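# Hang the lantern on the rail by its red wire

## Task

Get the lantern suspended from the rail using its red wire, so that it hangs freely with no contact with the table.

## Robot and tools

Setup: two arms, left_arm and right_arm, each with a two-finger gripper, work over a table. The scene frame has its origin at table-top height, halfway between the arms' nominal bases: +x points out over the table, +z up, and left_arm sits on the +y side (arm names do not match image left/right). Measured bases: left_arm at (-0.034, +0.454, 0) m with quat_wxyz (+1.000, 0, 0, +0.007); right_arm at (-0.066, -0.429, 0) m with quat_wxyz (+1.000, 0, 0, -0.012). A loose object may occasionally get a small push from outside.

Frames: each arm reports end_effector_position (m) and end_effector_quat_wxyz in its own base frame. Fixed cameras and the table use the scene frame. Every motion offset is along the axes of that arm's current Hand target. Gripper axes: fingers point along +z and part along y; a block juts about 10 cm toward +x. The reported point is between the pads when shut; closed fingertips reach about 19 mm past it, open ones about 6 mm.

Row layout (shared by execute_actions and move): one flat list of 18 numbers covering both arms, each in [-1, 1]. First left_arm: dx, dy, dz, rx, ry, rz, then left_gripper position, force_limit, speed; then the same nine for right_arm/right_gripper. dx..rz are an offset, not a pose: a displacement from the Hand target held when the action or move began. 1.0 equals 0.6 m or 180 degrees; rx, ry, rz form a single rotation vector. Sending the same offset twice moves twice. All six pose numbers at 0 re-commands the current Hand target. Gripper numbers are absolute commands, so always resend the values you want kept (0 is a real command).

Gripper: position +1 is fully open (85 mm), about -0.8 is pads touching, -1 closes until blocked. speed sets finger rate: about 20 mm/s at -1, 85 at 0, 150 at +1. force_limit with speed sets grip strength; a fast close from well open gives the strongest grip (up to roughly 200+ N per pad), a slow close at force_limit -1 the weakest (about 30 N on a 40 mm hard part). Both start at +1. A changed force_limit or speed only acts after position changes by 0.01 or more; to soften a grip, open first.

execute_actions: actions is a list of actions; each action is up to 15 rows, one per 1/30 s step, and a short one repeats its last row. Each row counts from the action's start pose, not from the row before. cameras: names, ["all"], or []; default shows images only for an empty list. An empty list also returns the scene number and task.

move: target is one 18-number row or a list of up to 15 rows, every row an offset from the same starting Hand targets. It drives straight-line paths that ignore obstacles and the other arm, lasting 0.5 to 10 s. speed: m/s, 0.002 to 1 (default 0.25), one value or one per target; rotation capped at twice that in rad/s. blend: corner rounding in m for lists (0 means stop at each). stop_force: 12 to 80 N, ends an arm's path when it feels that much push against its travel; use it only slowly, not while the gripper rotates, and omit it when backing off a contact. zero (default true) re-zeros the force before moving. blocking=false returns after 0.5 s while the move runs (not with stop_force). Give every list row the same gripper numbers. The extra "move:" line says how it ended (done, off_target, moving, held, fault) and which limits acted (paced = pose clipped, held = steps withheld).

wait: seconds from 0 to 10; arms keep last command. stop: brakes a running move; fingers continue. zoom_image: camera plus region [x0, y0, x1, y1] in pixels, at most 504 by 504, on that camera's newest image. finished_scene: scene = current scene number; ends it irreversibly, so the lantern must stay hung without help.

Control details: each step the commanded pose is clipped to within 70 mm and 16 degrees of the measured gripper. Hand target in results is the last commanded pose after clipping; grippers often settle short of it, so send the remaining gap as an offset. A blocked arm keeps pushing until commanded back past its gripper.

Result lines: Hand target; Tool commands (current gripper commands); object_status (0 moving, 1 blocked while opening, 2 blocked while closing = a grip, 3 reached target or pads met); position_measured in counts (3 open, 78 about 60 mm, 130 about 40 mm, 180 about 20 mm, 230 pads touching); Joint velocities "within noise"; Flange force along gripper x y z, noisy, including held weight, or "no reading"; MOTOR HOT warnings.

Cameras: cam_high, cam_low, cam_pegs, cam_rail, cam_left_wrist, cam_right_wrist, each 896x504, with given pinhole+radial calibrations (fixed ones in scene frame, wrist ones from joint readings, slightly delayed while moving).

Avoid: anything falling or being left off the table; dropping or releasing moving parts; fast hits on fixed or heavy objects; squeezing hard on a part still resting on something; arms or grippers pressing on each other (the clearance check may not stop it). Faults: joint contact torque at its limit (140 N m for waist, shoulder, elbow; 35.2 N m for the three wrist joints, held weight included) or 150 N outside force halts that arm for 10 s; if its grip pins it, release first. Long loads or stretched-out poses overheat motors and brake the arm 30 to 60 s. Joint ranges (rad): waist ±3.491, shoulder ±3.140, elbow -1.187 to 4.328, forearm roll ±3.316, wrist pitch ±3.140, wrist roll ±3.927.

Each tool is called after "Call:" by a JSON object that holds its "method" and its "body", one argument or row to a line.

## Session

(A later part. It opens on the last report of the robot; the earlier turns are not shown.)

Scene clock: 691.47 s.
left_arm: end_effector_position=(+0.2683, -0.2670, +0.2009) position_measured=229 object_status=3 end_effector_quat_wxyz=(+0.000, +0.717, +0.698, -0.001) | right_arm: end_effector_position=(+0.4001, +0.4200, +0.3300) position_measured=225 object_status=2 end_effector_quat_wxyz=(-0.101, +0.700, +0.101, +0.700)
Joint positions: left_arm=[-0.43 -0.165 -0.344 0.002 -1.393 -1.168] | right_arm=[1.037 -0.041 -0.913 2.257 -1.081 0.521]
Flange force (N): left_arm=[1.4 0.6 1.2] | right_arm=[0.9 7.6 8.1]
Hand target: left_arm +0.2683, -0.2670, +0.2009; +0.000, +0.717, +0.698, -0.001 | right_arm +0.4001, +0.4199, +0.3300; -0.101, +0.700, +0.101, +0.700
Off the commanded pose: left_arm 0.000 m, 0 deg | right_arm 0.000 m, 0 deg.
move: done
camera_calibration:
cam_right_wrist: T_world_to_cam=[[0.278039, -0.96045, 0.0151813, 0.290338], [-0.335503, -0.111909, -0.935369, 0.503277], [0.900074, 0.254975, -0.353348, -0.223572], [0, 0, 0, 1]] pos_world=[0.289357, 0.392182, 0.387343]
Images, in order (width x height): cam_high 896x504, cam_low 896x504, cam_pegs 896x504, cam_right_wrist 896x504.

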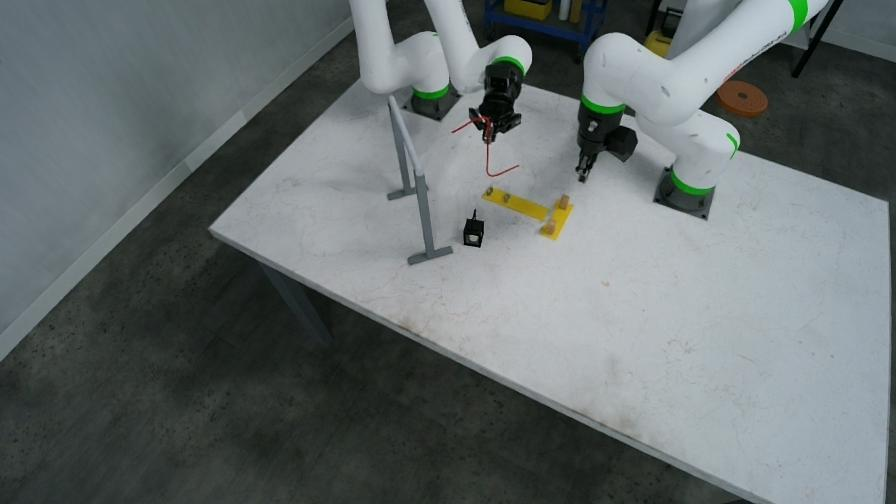

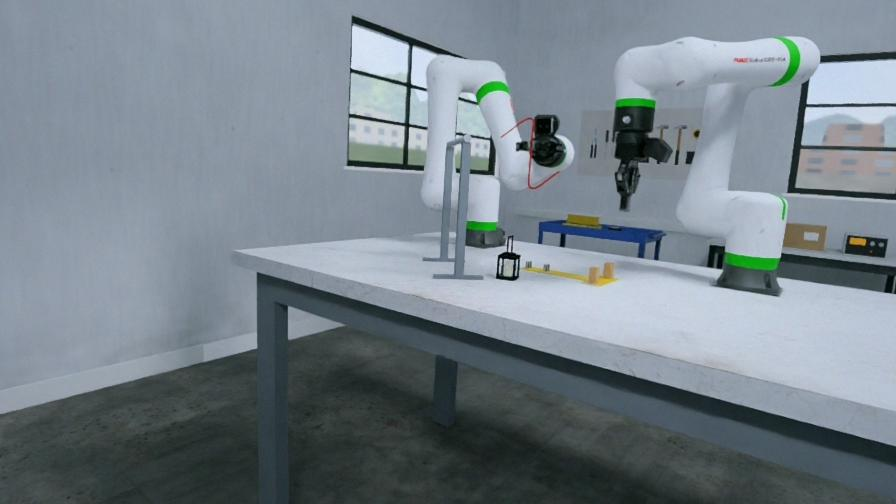

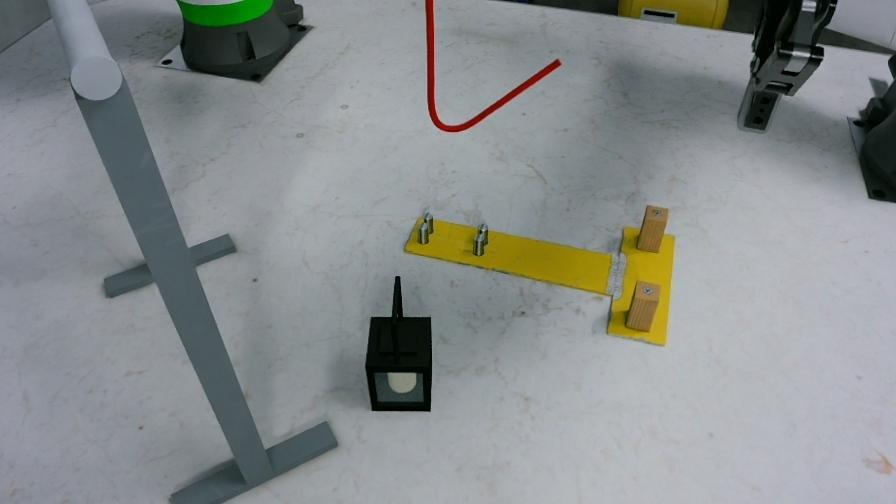

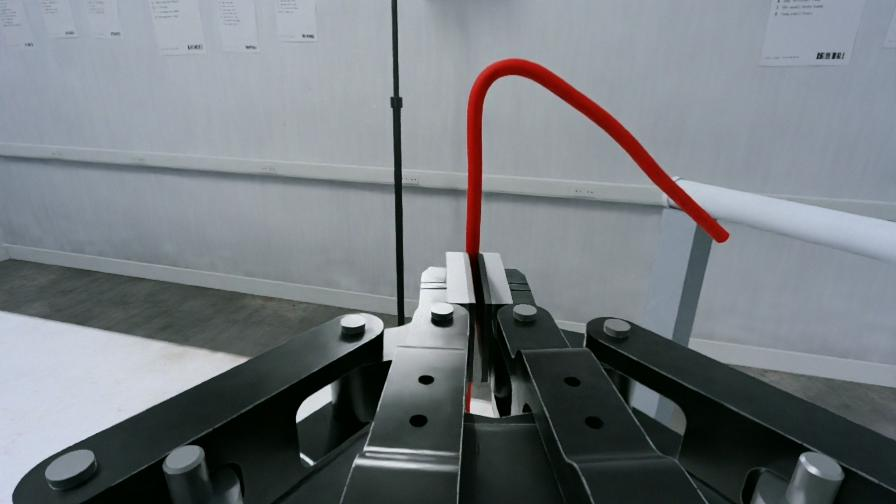

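Call:
{"method": "move", "body": {
  "target": [
    [0,0,0,0,0,0,-0.8,-0.8,0,0,0.109,-0.1017,0,0,0,-1,0,-1],
    [0,0,0,0,0,0,-0.8,-0.8,0,-0.3117,0.109,-0.1017,0,0,0,-1,0,-1]
  ],
  "speed": 0.12,
  "blend": 0.02,
  "cameras": ["cam_pegs","cam_rail","cam_right_wrist"]
}}

Scene clock: 709.00 s.
left_arm: end_effector_position=(+0.2683, -0.2670, +0.2009) position_measured=229 object_status=3 end_effector_quat_wxyz=(+0.000, +0.717, +0.698, -0.001) | right_arm: end_effector_position=(+0.3599, +0.3400, +0.1430) position_measured=225 object_status=2 end_effector_quat_wxyz=(-0.101, +0.700, +0.101, +0.700)
Joint positions: left_arm=[-0.43 -0.165 -0.344 0.002 -1.393 -1.168] | right_arm=[0.92 0.354 -1.175 2.507 -1.537 0.024]
Flange force (N): left_arm=[1.6 0.1 0.9] | right_arm=[1.6 14.1 9.9]
Hand target: left_arm +0.2683, -0.2670, +0.2009; +0.000, +0.717, +0.698, -0.001 | right_arm +0.3599, +0.3400, +0.1430; -0.101, +0.700, +0.101, +0.700
Off the commanded pose: left_arm 0.000 m, 0 deg | right_arm 0.000 m, 0 deg.
move: done
camera_calibration:
cam_right_wrist: T_world_to_cam=[[0.278014, -0.960457, 0.0151911, 0.227497], [-0.335472, -0.1119, -0.935381, 0.305949], [0.900093, 0.254952, -0.353316, -0.233161], [0, 0, 0, 1]] pos_world=[0.249257, 0.312182, 0.200343]
Images, in order (width x height): cam_pegs 896x504, cam_rail 896x504, cam_right_wrist 896x504.

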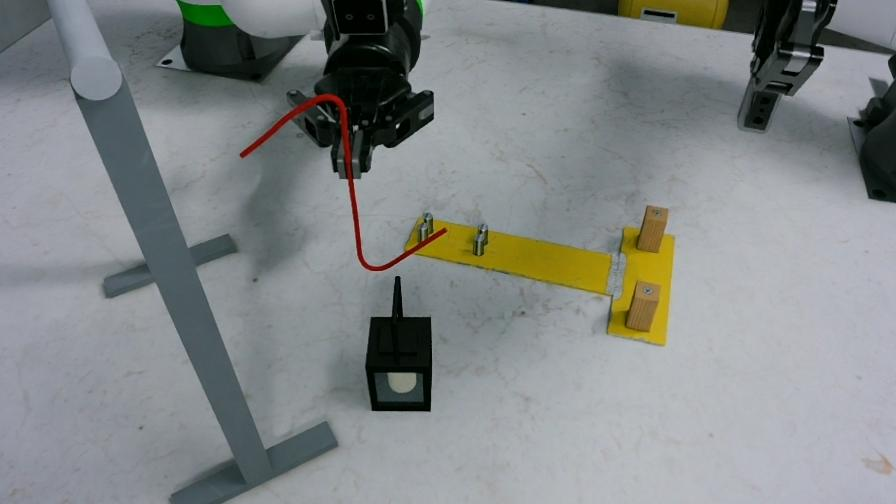

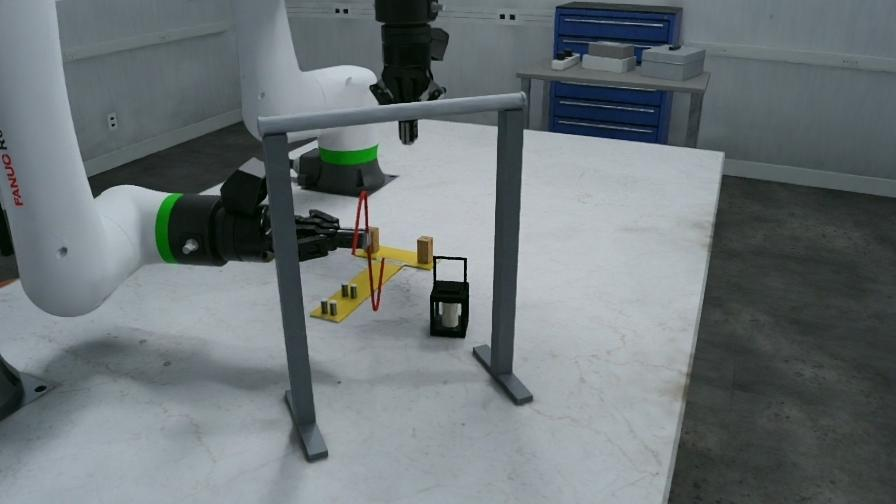

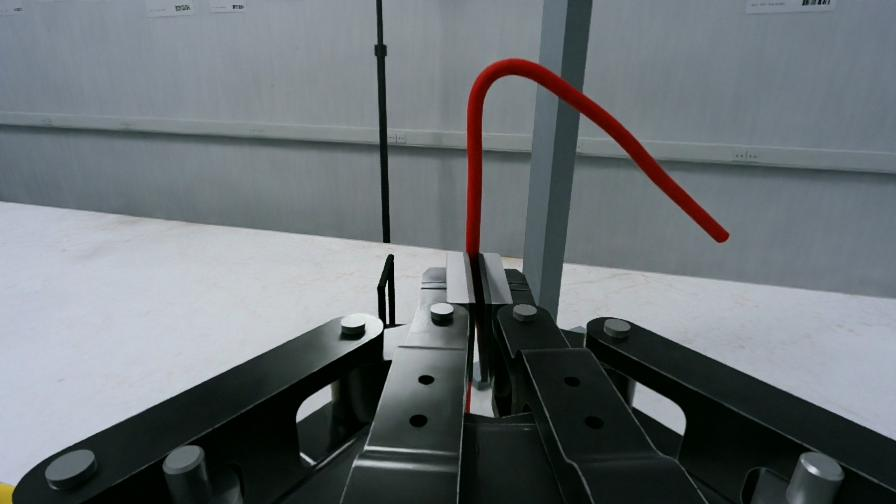

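Call:
{"method": "move", "body": {
  "target": [
    [0,0,0,0,0,0,-0.8,-0.8,0,0,0.119,-0.0208,0,0,0,-1,0,-1],
    [0,0,0,0,0,0,-0.8,-0.8,0,0,0.1192,0.1632,0,0,0,-1,0,-1]
  ],
  "speed": 0.08,
  "blend": 0.01,
  "cameras": ["cam_pegs","cam_rail","cam_low","cam_high"]
}}

Call:
{"method": "zoom_image", "body": {
  "camera": "cam_pegs",
  "region": [240, 180, 500, 430]
}}

Call:
{"method": "zoom_image", "body": {
  "camera": "cam_rail",
  "region": [250, 90, 540, 400]
}}

Scene clock: 716.57 s.
left_arm: end_effector_position=(+0.2683, -0.2670, +0.2009) position_measured=229 object_status=3 end_effector_quat_wxyz=(+0.000, +0.717, +0.698, -0.001) | right_arm: end_effector_position=(+0.4740, +0.2990, +0.1429) position_measured=225 object_status=2 end_effector_quat_wxyz=(-0.101, +0.700, +0.101, +0.700)
Joint positions: left_arm=[-0.43 -0.165 -0.344 0.002 -1.393 -1.168] | right_arm=[0.388 0.388 -1.013 3.038 -1.401 0.018]
Flange force (N): left_arm=[1.3 0.8 0.9] | right_arm=[2.9 13.4 0.3]
Hand target: left_arm +0.2683, -0.2670, +0.2009; +0.000, +0.717, +0.698, -0.001 | right_arm +0.4740, +0.2990, +0.1429; -0.101, +0.700, +0.101, +0.700
Off the commanded pose: left_arm 0.000 m, 0 deg | right_arm 0.000 m, 0 deg.
move: done
Images, in order (width x height): cam_high 896x504, cam_low 896x504, cam_pegs 896x504, cam_rail 896x504.

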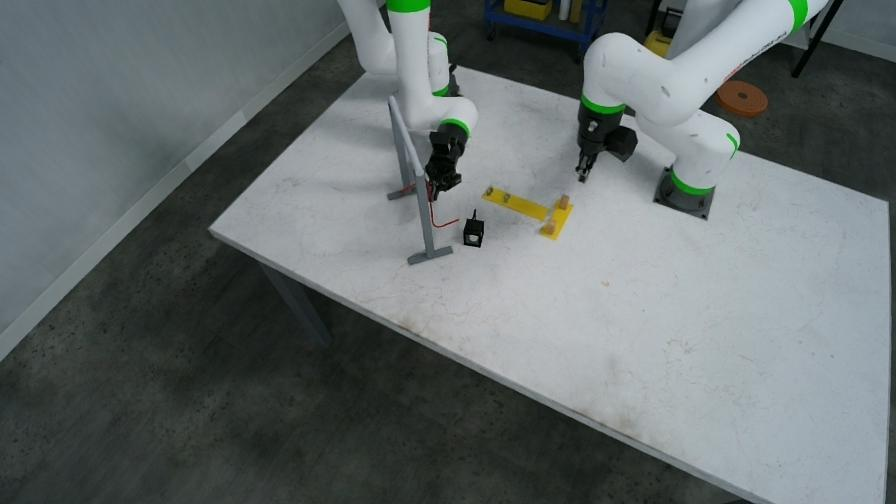

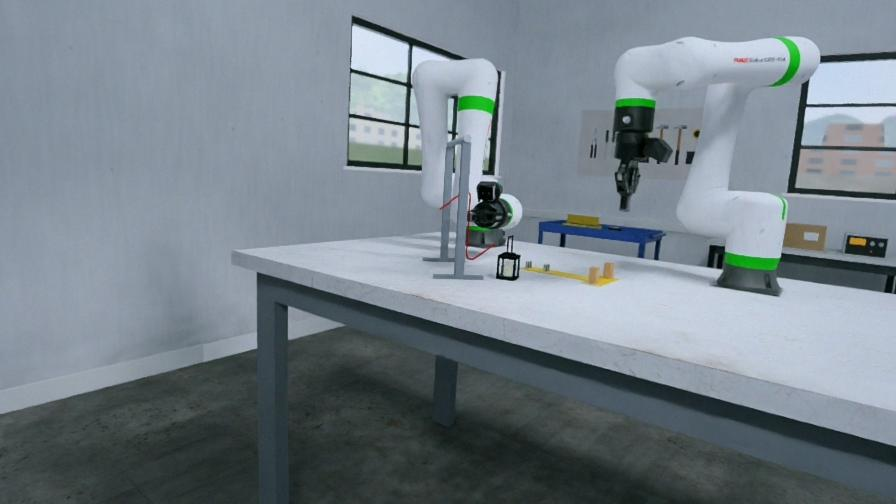

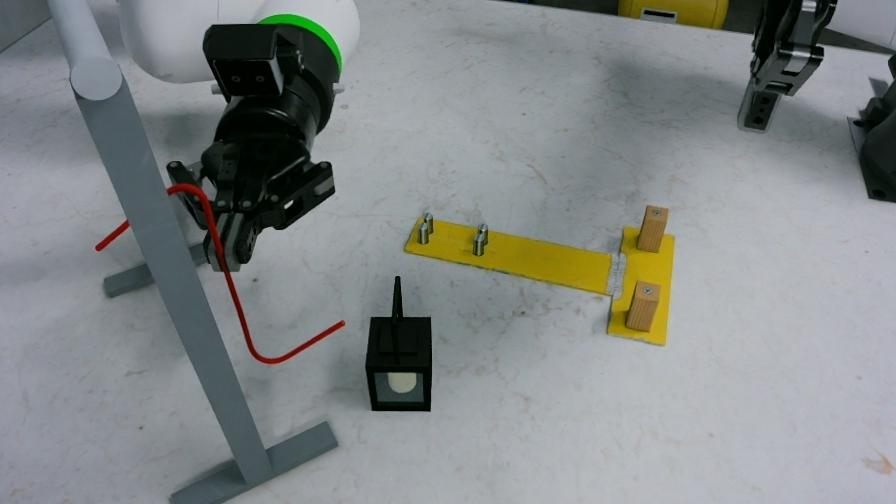

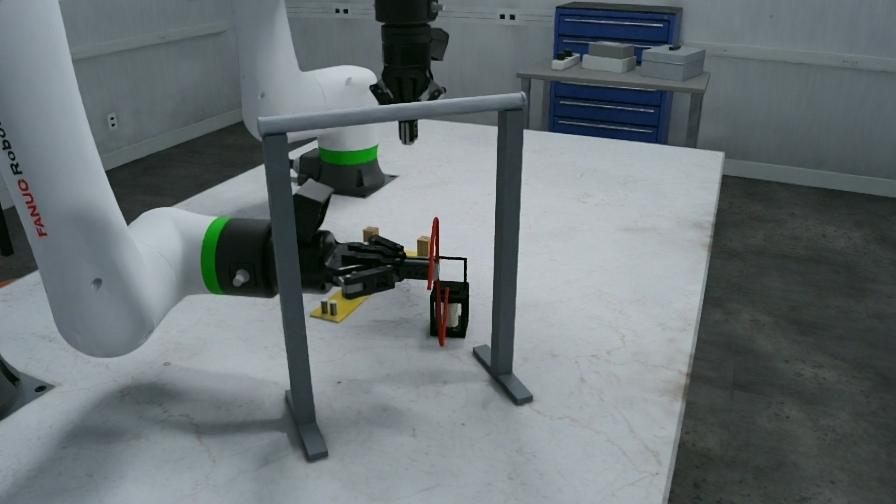

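Scaled by 1.938.

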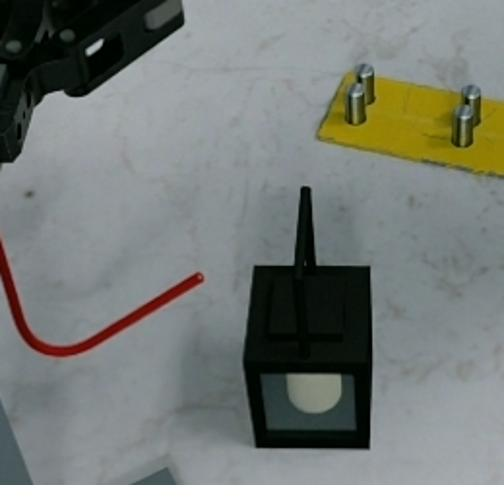

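Scaled by 1.626.

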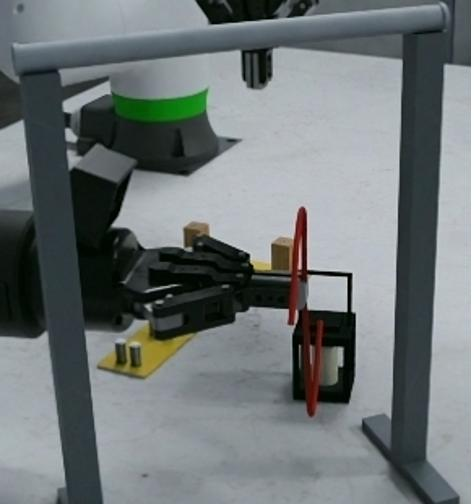

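Call:
{"method": "move", "body": {
  "target": [
    [0,0,0,0,0,0,-0.8,-0.8,0,0,-0.0417,0,0,0,0,-1,0,-1],
    [0,0,0,0,0,0,-0.8,-0.8,0,0.0275,-0.0833,0,0,0,0,-1,0,-1]
  ],
  "speed": 0.05,
  "blend": 0.005,
  "cameras": ["cam_pegs","cam_rail","cam_low"]
}}

Call:
{"method": "zoom_image", "body": {
  "camera": "cam_pegs",
  "region": [240, 180, 500, 430]
}}

Call:
{"method": "zoom_image", "body": {
  "camera": "cam_rail",
  "region": [350, 180, 540, 370]
}}

Call:
{"method": "zoom_image", "body": {
  "camera": "cam_low",
  "region": [430, 170, 560, 300]
}}

Scene clock: 726.83 s.
left_arm: end_effector_position=(+0.2683, -0.2670, +0.2009) position_measured=229 object_status=3 end_effector_quat_wxyz=(+0.000, +0.717, +0.698, -0.001) | right_arm: end_effector_position=(+0.4600, +0.3469, +0.1594) position_measured=225 object_status=2 end_effector_quat_wxyz=(-0.101, +0.700, +0.101, +0.700)
Joint positions: left_arm=[-0.43 -0.165 -0.344 0.002 -1.393 -1.168] | right_arm=[0.599 0.354 -0.991 2.82 -1.356 0.071]
Flange force (N): left_arm=[1.5 0.6 0.6] | right_arm=[2.4 12.7 3.3]
Hand target: left_arm +0.2683, -0.2670, +0.2009; +0.000, +0.717, +0.698, -0.001 | right_arm +0.4600, +0.3469, +0.1594; -0.101, +0.700, +0.101, +0.700
Off the commanded pose: left_arm 0.000 m, 0 deg | right_arm 0.000 m, 0 deg.
move: done
Images, in order (width x height): cam_low 896x504, cam_pegs 896x504, cam_rail 896x504.

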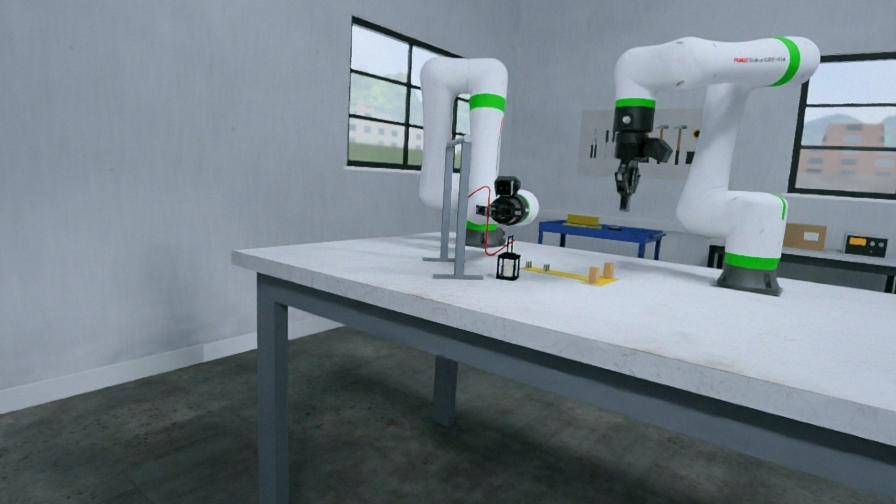

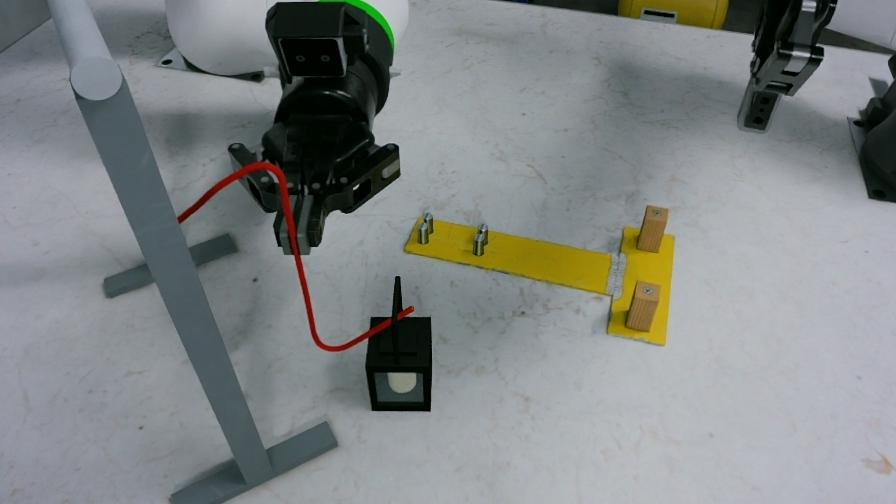

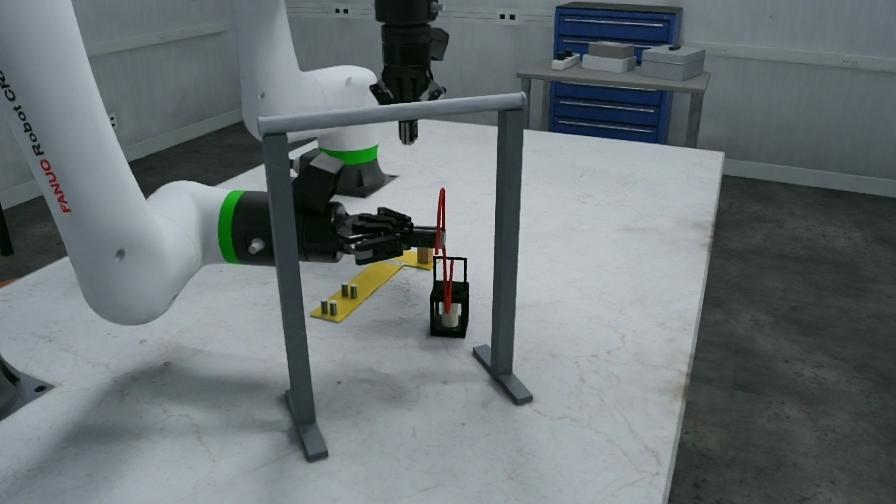

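Scaled by 1.938.

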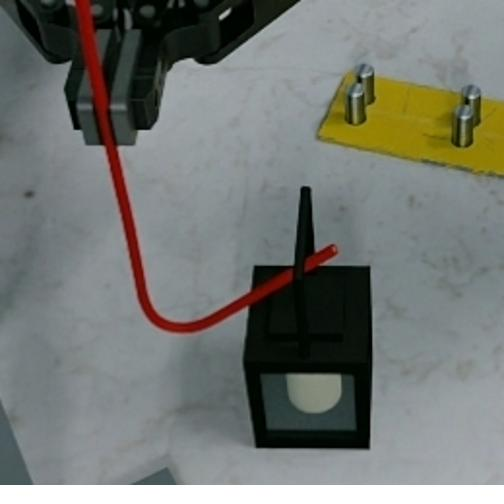

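Scaled by 2.653.

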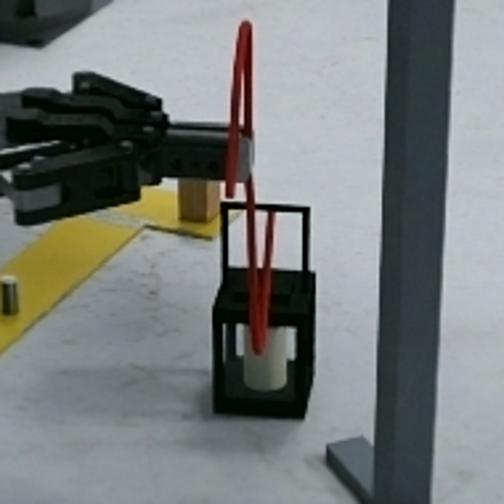

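Scaled by 3.877.

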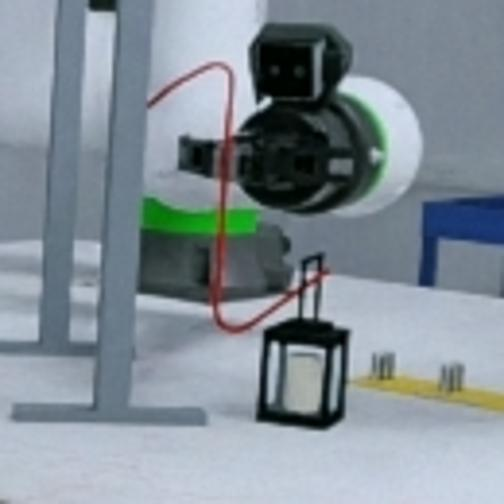

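Call:
{"method": "move", "body": {
  "target": [0,0,0,0,0,0,-0.8,-0.8,0,0.0583,-0.09,0,0,0,0,-1,0,-1],
  "speed": 0.04,
  "cameras": ["cam_pegs","cam_rail","cam_low"]
}}

Call:
{"method": "zoom_image", "body": {
  "camera": "cam_pegs",
  "region": [240, 180, 500, 430]
}}

Call:
{"method": "zoom_image", "body": {
  "camera": "cam_low",
  "region": [430, 170, 560, 300]
}}

Scene clock: 732.97 s.
left_arm: end_effector_position=(+0.2683, -0.2670, +0.2009) position_measured=229 object_status=3 end_effector_quat_wxyz=(+0.000, +0.717, +0.698, -0.001) | right_arm: end_effector_position=(+0.4448, +0.3987, +0.1944) position_measured=225 object_status=2 end_effector_quat_wxyz=(-0.101, +0.700, +0.101, +0.700)
Joint positions: left_arm=[-0.43 -0.165 -0.344 0.002 -1.393 -1.168] | right_arm=[0.804 0.292 -0.94 2.598 -1.277 0.173]
Flange force (N): left_arm=[1.8 0.6 0.4] | right_arm=[1.9 9.7 5.4]
Hand target: left_arm +0.2683, -0.2670, +0.2009; +0.000, +0.717, +0.698, -0.001 | right_arm +0.4448, +0.3987, +0.1944; -0.101, +0.700, +0.101, +0.700
Off the commanded pose: left_arm 0.000 m, 0 deg | right_arm 0.000 m, 0 deg.
move: done
Images, in order (width x height): cam_low 896x504, cam_pegs 896x504, cam_rail 896x504.

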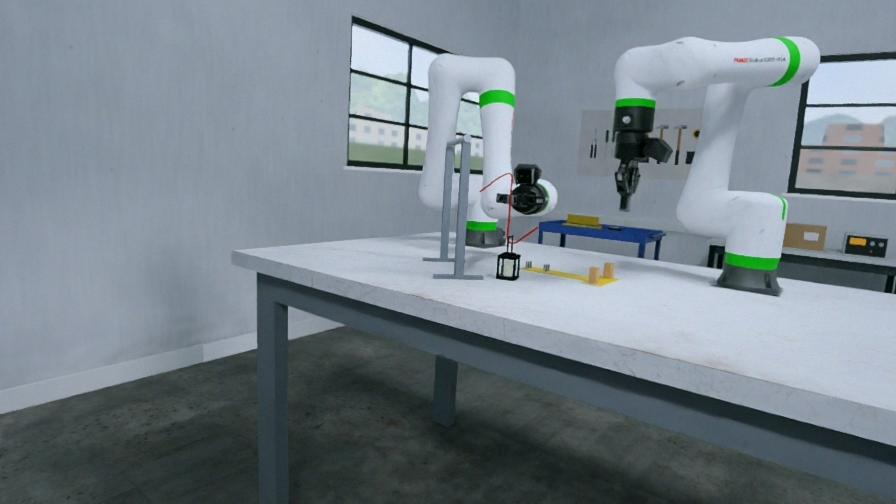

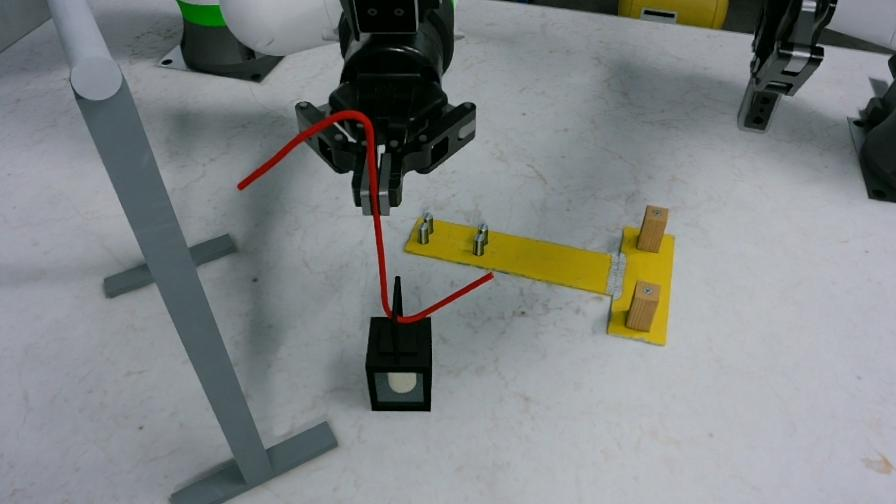

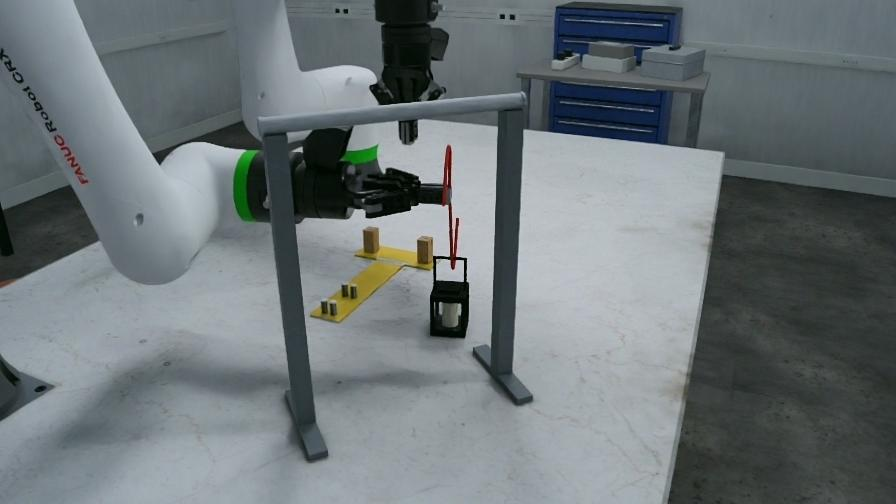

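Scaled by 1.938.

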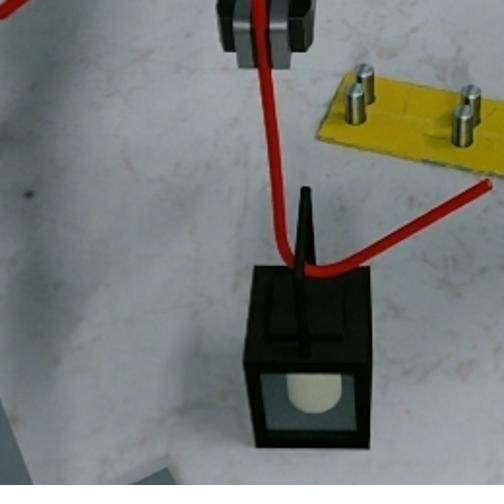

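Scaled by 3.877.

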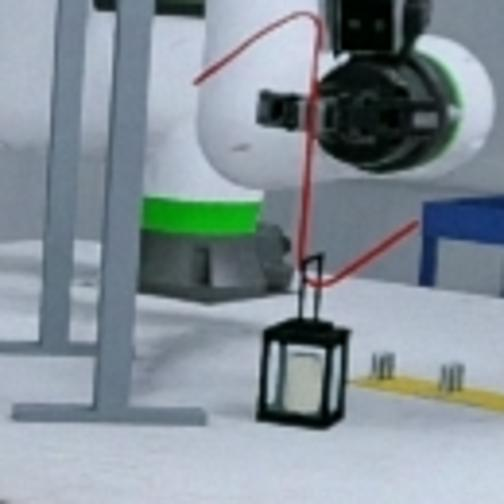

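Call:
{"method": "move", "body": {
  "target": [
    [0,0,0,0,0,0,-0.8,-0.8,0,0.03,0,0,0,0,0,-1,0,-1],
    [0,0,0,0,0,0,-0.8,-0.8,0,0.0833,0,0,0,0,0,-1,0,-1]
  ],
  "speed": [0.02,0.05],
  "blend": 0.003,
  "cameras": ["cam_pegs","cam_rail","cam_low"]
}}

Call:
{"method": "zoom_image", "body": {
  "camera": "cam_pegs",
  "region": [240, 180, 500, 430]
}}

Call:
{"method": "zoom_image", "body": {
  "camera": "cam_low",
  "region": [430, 170, 560, 300]
}}

Scene clock: 739.17 s.
left_arm: end_effector_position=(+0.2683, -0.2670, +0.2009) position_measured=229 object_status=3 end_effector_quat_wxyz=(+0.000, +0.717, +0.698, -0.001) | right_arm: end_effector_position=(+0.4448, +0.3987, +0.2444) position_measured=225 object_status=2 end_effector_quat_wxyz=(-0.101, +0.700, +0.101, +0.700)
Joint positions: left_arm=[-0.43 -0.165 -0.344 0.002 -1.393 -1.168] | right_arm=[0.812 0.147 -0.934 2.56 -1.152 0.261]
Flange force (N): left_arm=[1.4 0.8 0.7] | right_arm=[-0.2 9.6 5.7]
Hand target: left_arm +0.2683, -0.2670, +0.2009; +0.000, +0.717, +0.698, -0.001 | right_arm +0.4448, +0.3987, +0.2444; -0.101, +0.700, +0.101, +0.700
Off the commanded pose: left_arm 0.000 m, 0 deg | right_arm 0.000 m, 0 deg.
move: done
Images, in order (width x height): cam_low 896x504, cam_pegs 896x504, cam_rail 896x504.

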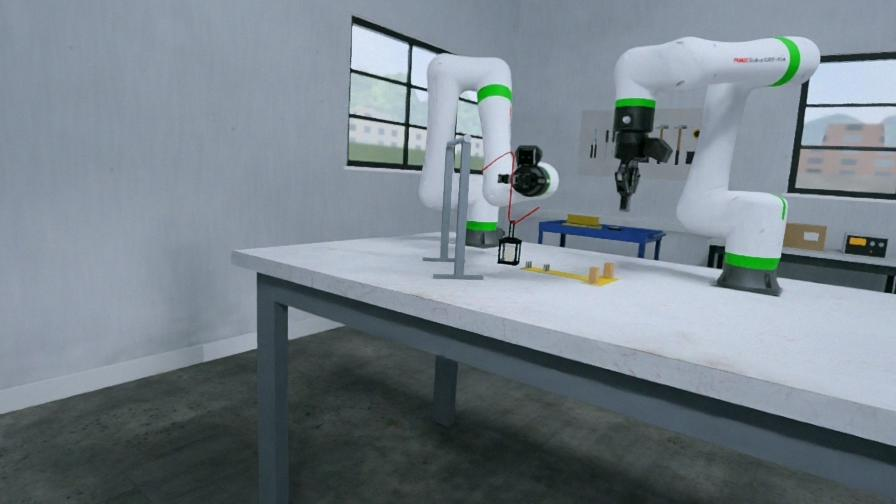

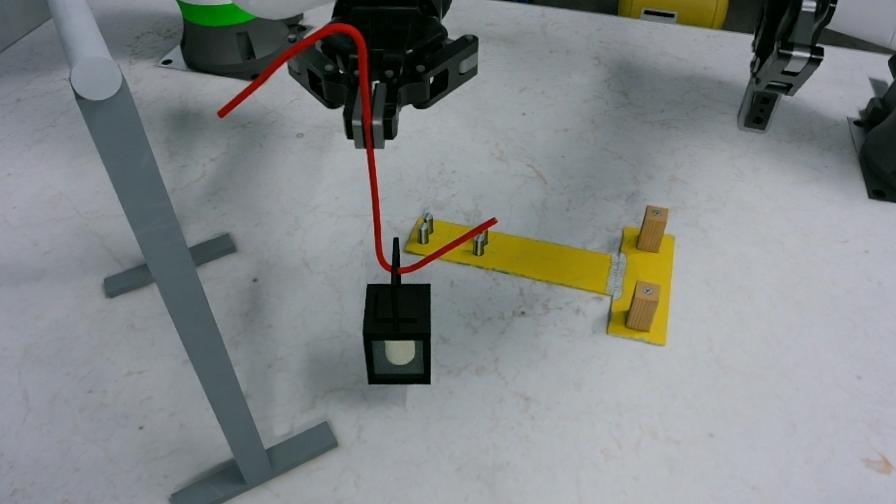

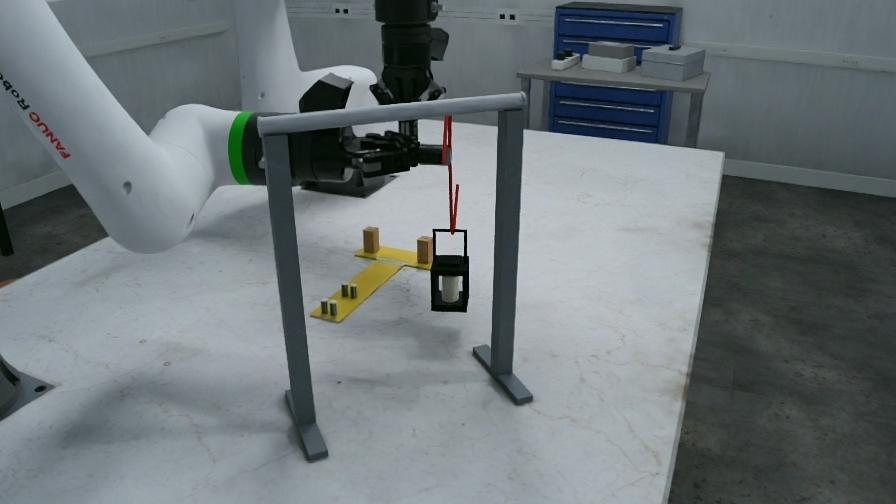

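Scaled by 1.938.

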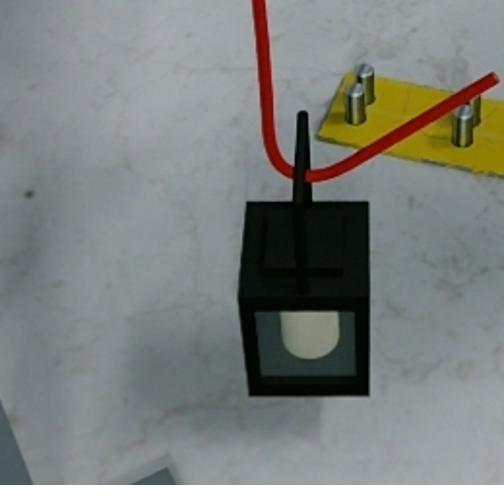

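Scaled by 3.877.

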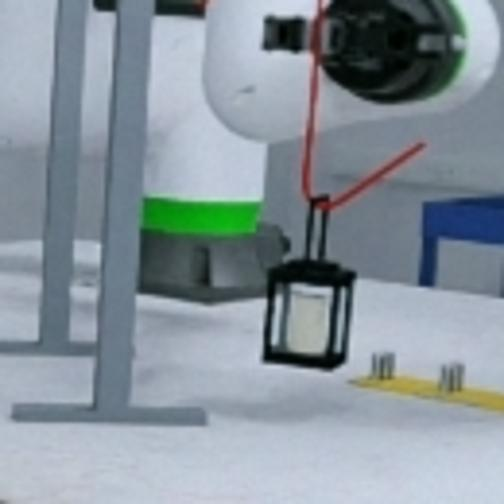

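Call:
{"method": "move", "body": {
  "target": [
    [0,0,0,0,0,0,-0.8,-0.8,0,0.1643,0,0,-0.0556,0,0,-1,0,-1],
    [0,0,0,0,0,0,-0.8,-0.8,0,0.1643,0.0627,0.0225,-0.0556,0,0,-1,0,-1]
  ],
  "speed": 0.06,
  "blend": 0.01,
  "cameras": ["cam_pegs","cam_rail","cam_low","cam_right_wrist"]
}}

Scene clock: 770.33 s.
left_arm: end_effector_position=(+0.2683, -0.2670, +0.2009) position_measured=229 object_status=3 end_effector_quat_wxyz=(+0.000, +0.717, +0.698, -0.001) | right_arm: end_effector_position=(+0.4684, +0.3665, +0.3430) position_measured=225 object_status=2 end_effector_quat_wxyz=(-0.039, +0.706, +0.039, +0.706)
Joint positions: left_arm=[-0.43 -0.165 -0.344 0.002 -1.393 -1.168] | right_arm=[0.92 -0.011 -0.857 2.191 -1.095 0.57]
Flange force (N): left_arm=[1.6 0.4 0.7] | right_arm=[0.0 6.3 7.0]
Hand target: left_arm +0.2683, -0.2670, +0.2009; +0.000, +0.717, +0.698, -0.001 | right_arm +0.4684, +0.3664, +0.3430; -0.039, +0.706, +0.039, +0.706
Off the commanded pose: left_arm 0.000 m, 0 deg | right_arm 0.000 m, 0 deg.
move: done
camera_calibration:
cam_right_wrist: T_world_to_cam=[[0.106931, -0.994148, 0.0153223, 0.312175], [-0.349822, -0.0520434, -0.93537, 0.517146], [0.930694, 0.0946602, -0.35334, -0.222437], [0, 0, 0, 1]] pos_world=[0.354548, 0.358318, 0.400344]
Images, in order (width x height): cam_low 896x504, cam_pegs 896x504, cam_rail 896x504, cam_right_wrist 896x504.

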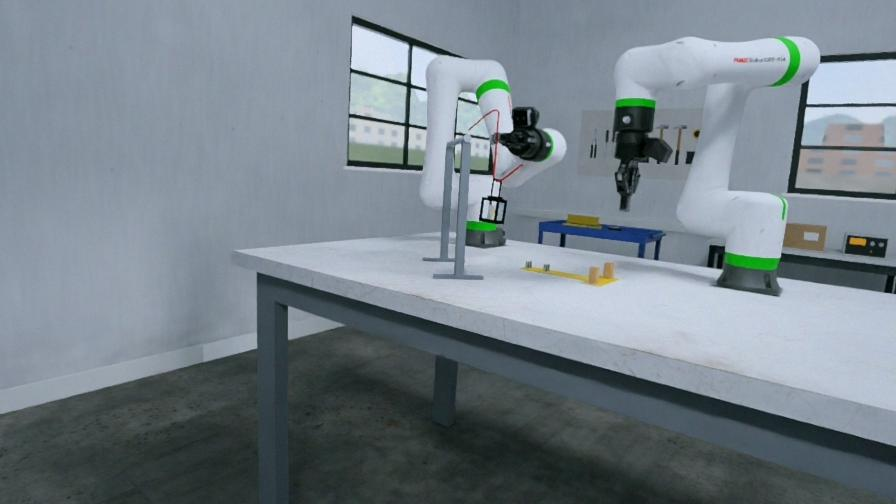

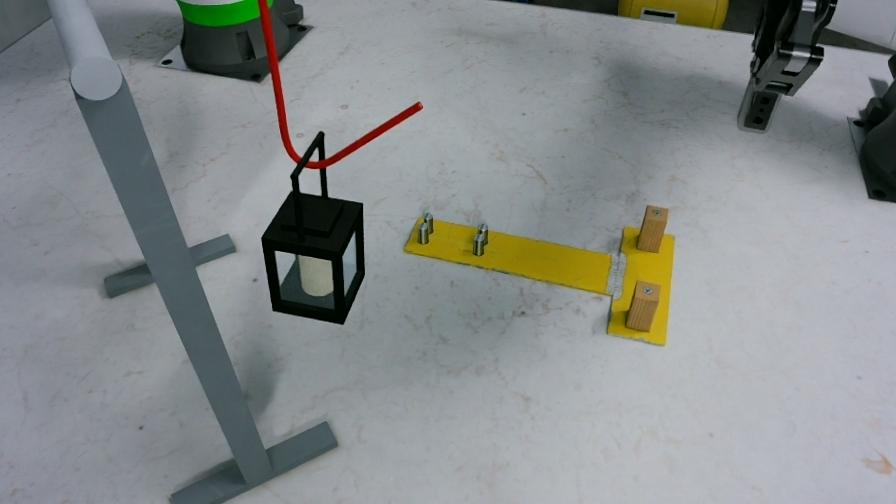

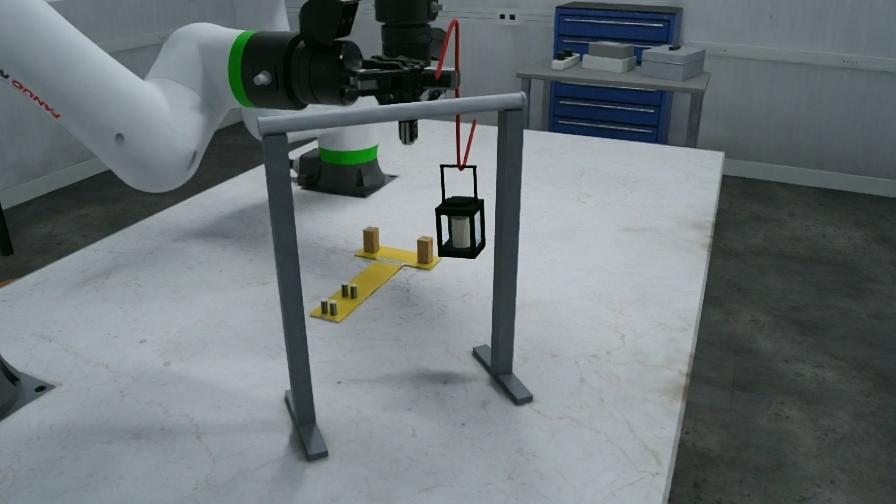

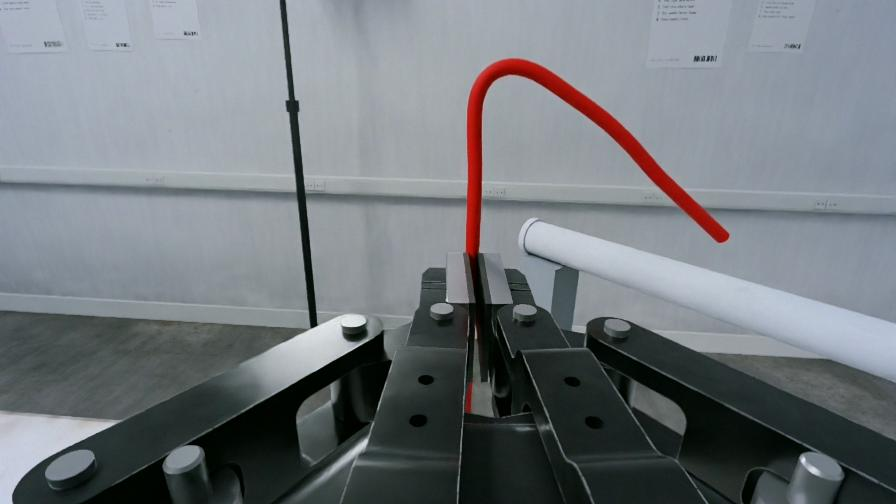

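Call:
{"method": "move", "body": {
  "target": [0,0,0,0,0,0,-0.8,-0.8,0,0,0.06,0,0,0,0,-1,0,-1],
  "speed": 0.05,
  "cameras": ["cam_rail","cam_low","cam_right_wrist"]
}}

Call:
{"method": "zoom_image", "body": {
  "camera": "cam_low",
  "region": [430, 80, 560, 230]
}}

Call:
{"method": "zoom_image", "body": {
  "camera": "cam_rail",
  "region": [340, 0, 540, 180]
}}

Scene clock: 777.20 s.
left_arm: end_effector_position=(+0.2683, -0.2670, +0.2009) position_measured=229 object_status=3 end_effector_quat_wxyz=(+0.000, +0.717, +0.698, -0.001) | right_arm: end_effector_position=(+0.4724, +0.3307, +0.3430) position_measured=225 object_status=2 end_effector_quat_wxyz=(-0.039, +0.706, +0.039, +0.706)
Joint positions: left_arm=[-0.43 -0.165 -0.344 0.002 -1.393 -1.168] | right_arm=[0.815 -0.09 -0.918 2.285 -1.029 0.537]
Flange force (N): left_arm=[1.7 0.9 0.5] | right_arm=[-0.9 8.4 7.8]
Hand target: left_arm +0.2683, -0.2670, +0.2009; +0.000, +0.717, +0.698, -0.001 | right_arm +0.4724, +0.3307, +0.3430; -0.039, +0.706, +0.039, +0.706
Off the commanded pose: left_arm 0.000 m, 0 deg | right_arm 0.000 m, 0 deg.
move: done
camera_calibration:
cam_right_wrist: T_world_to_cam=[[0.106931, -0.994148, 0.0153223, 0.276256], [-0.349822, -0.0520434, -0.93537, 0.516687], [0.930694, 0.0946602, -0.35334, -0.22278], [0, 0, 0, 1]] pos_world=[0.358548, 0.322618, 0.400344]
Images, in order (width x height): cam_low 896x504, cam_rail 896x504, cam_right_wrist 896x504.

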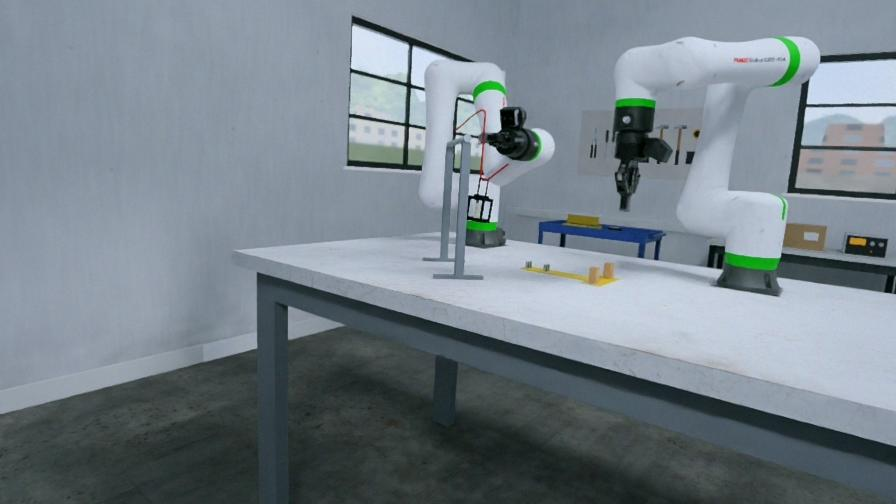

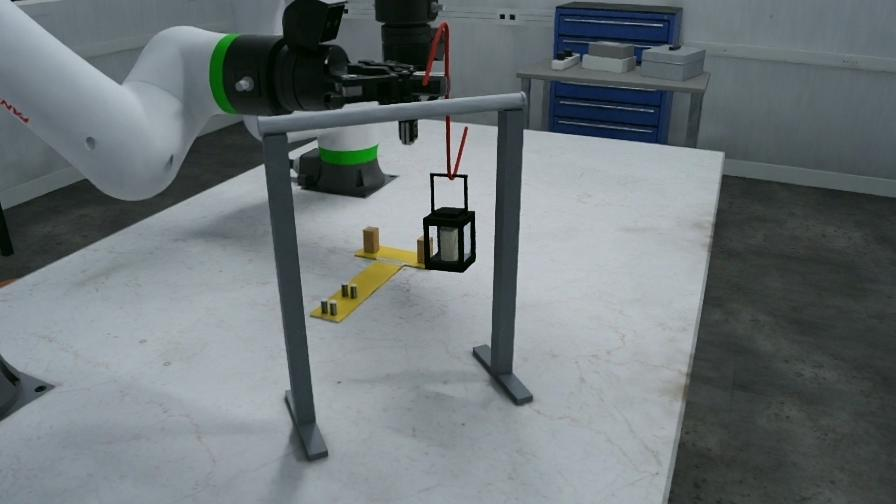

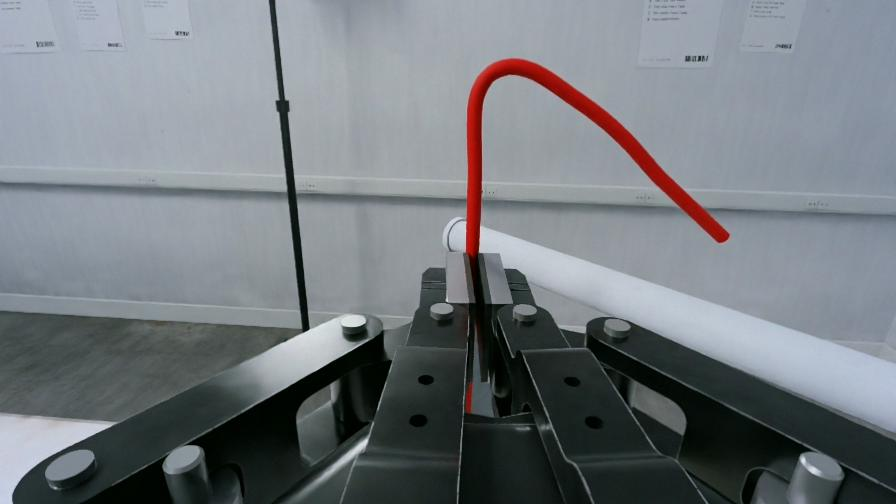

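Scaled by 3.360.

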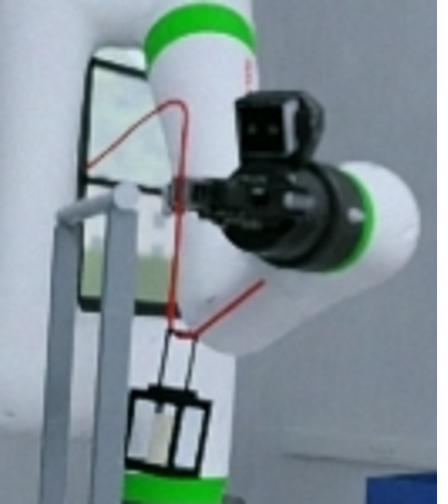

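Scaled by 2.520.

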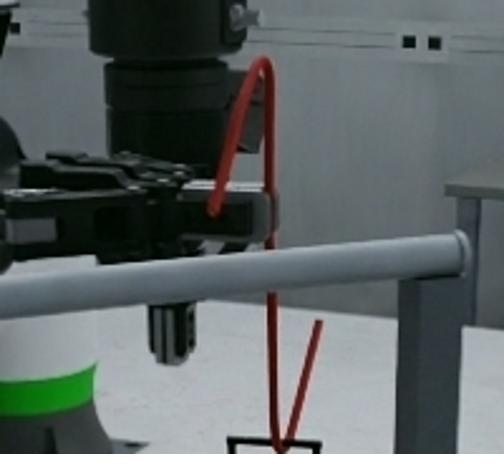

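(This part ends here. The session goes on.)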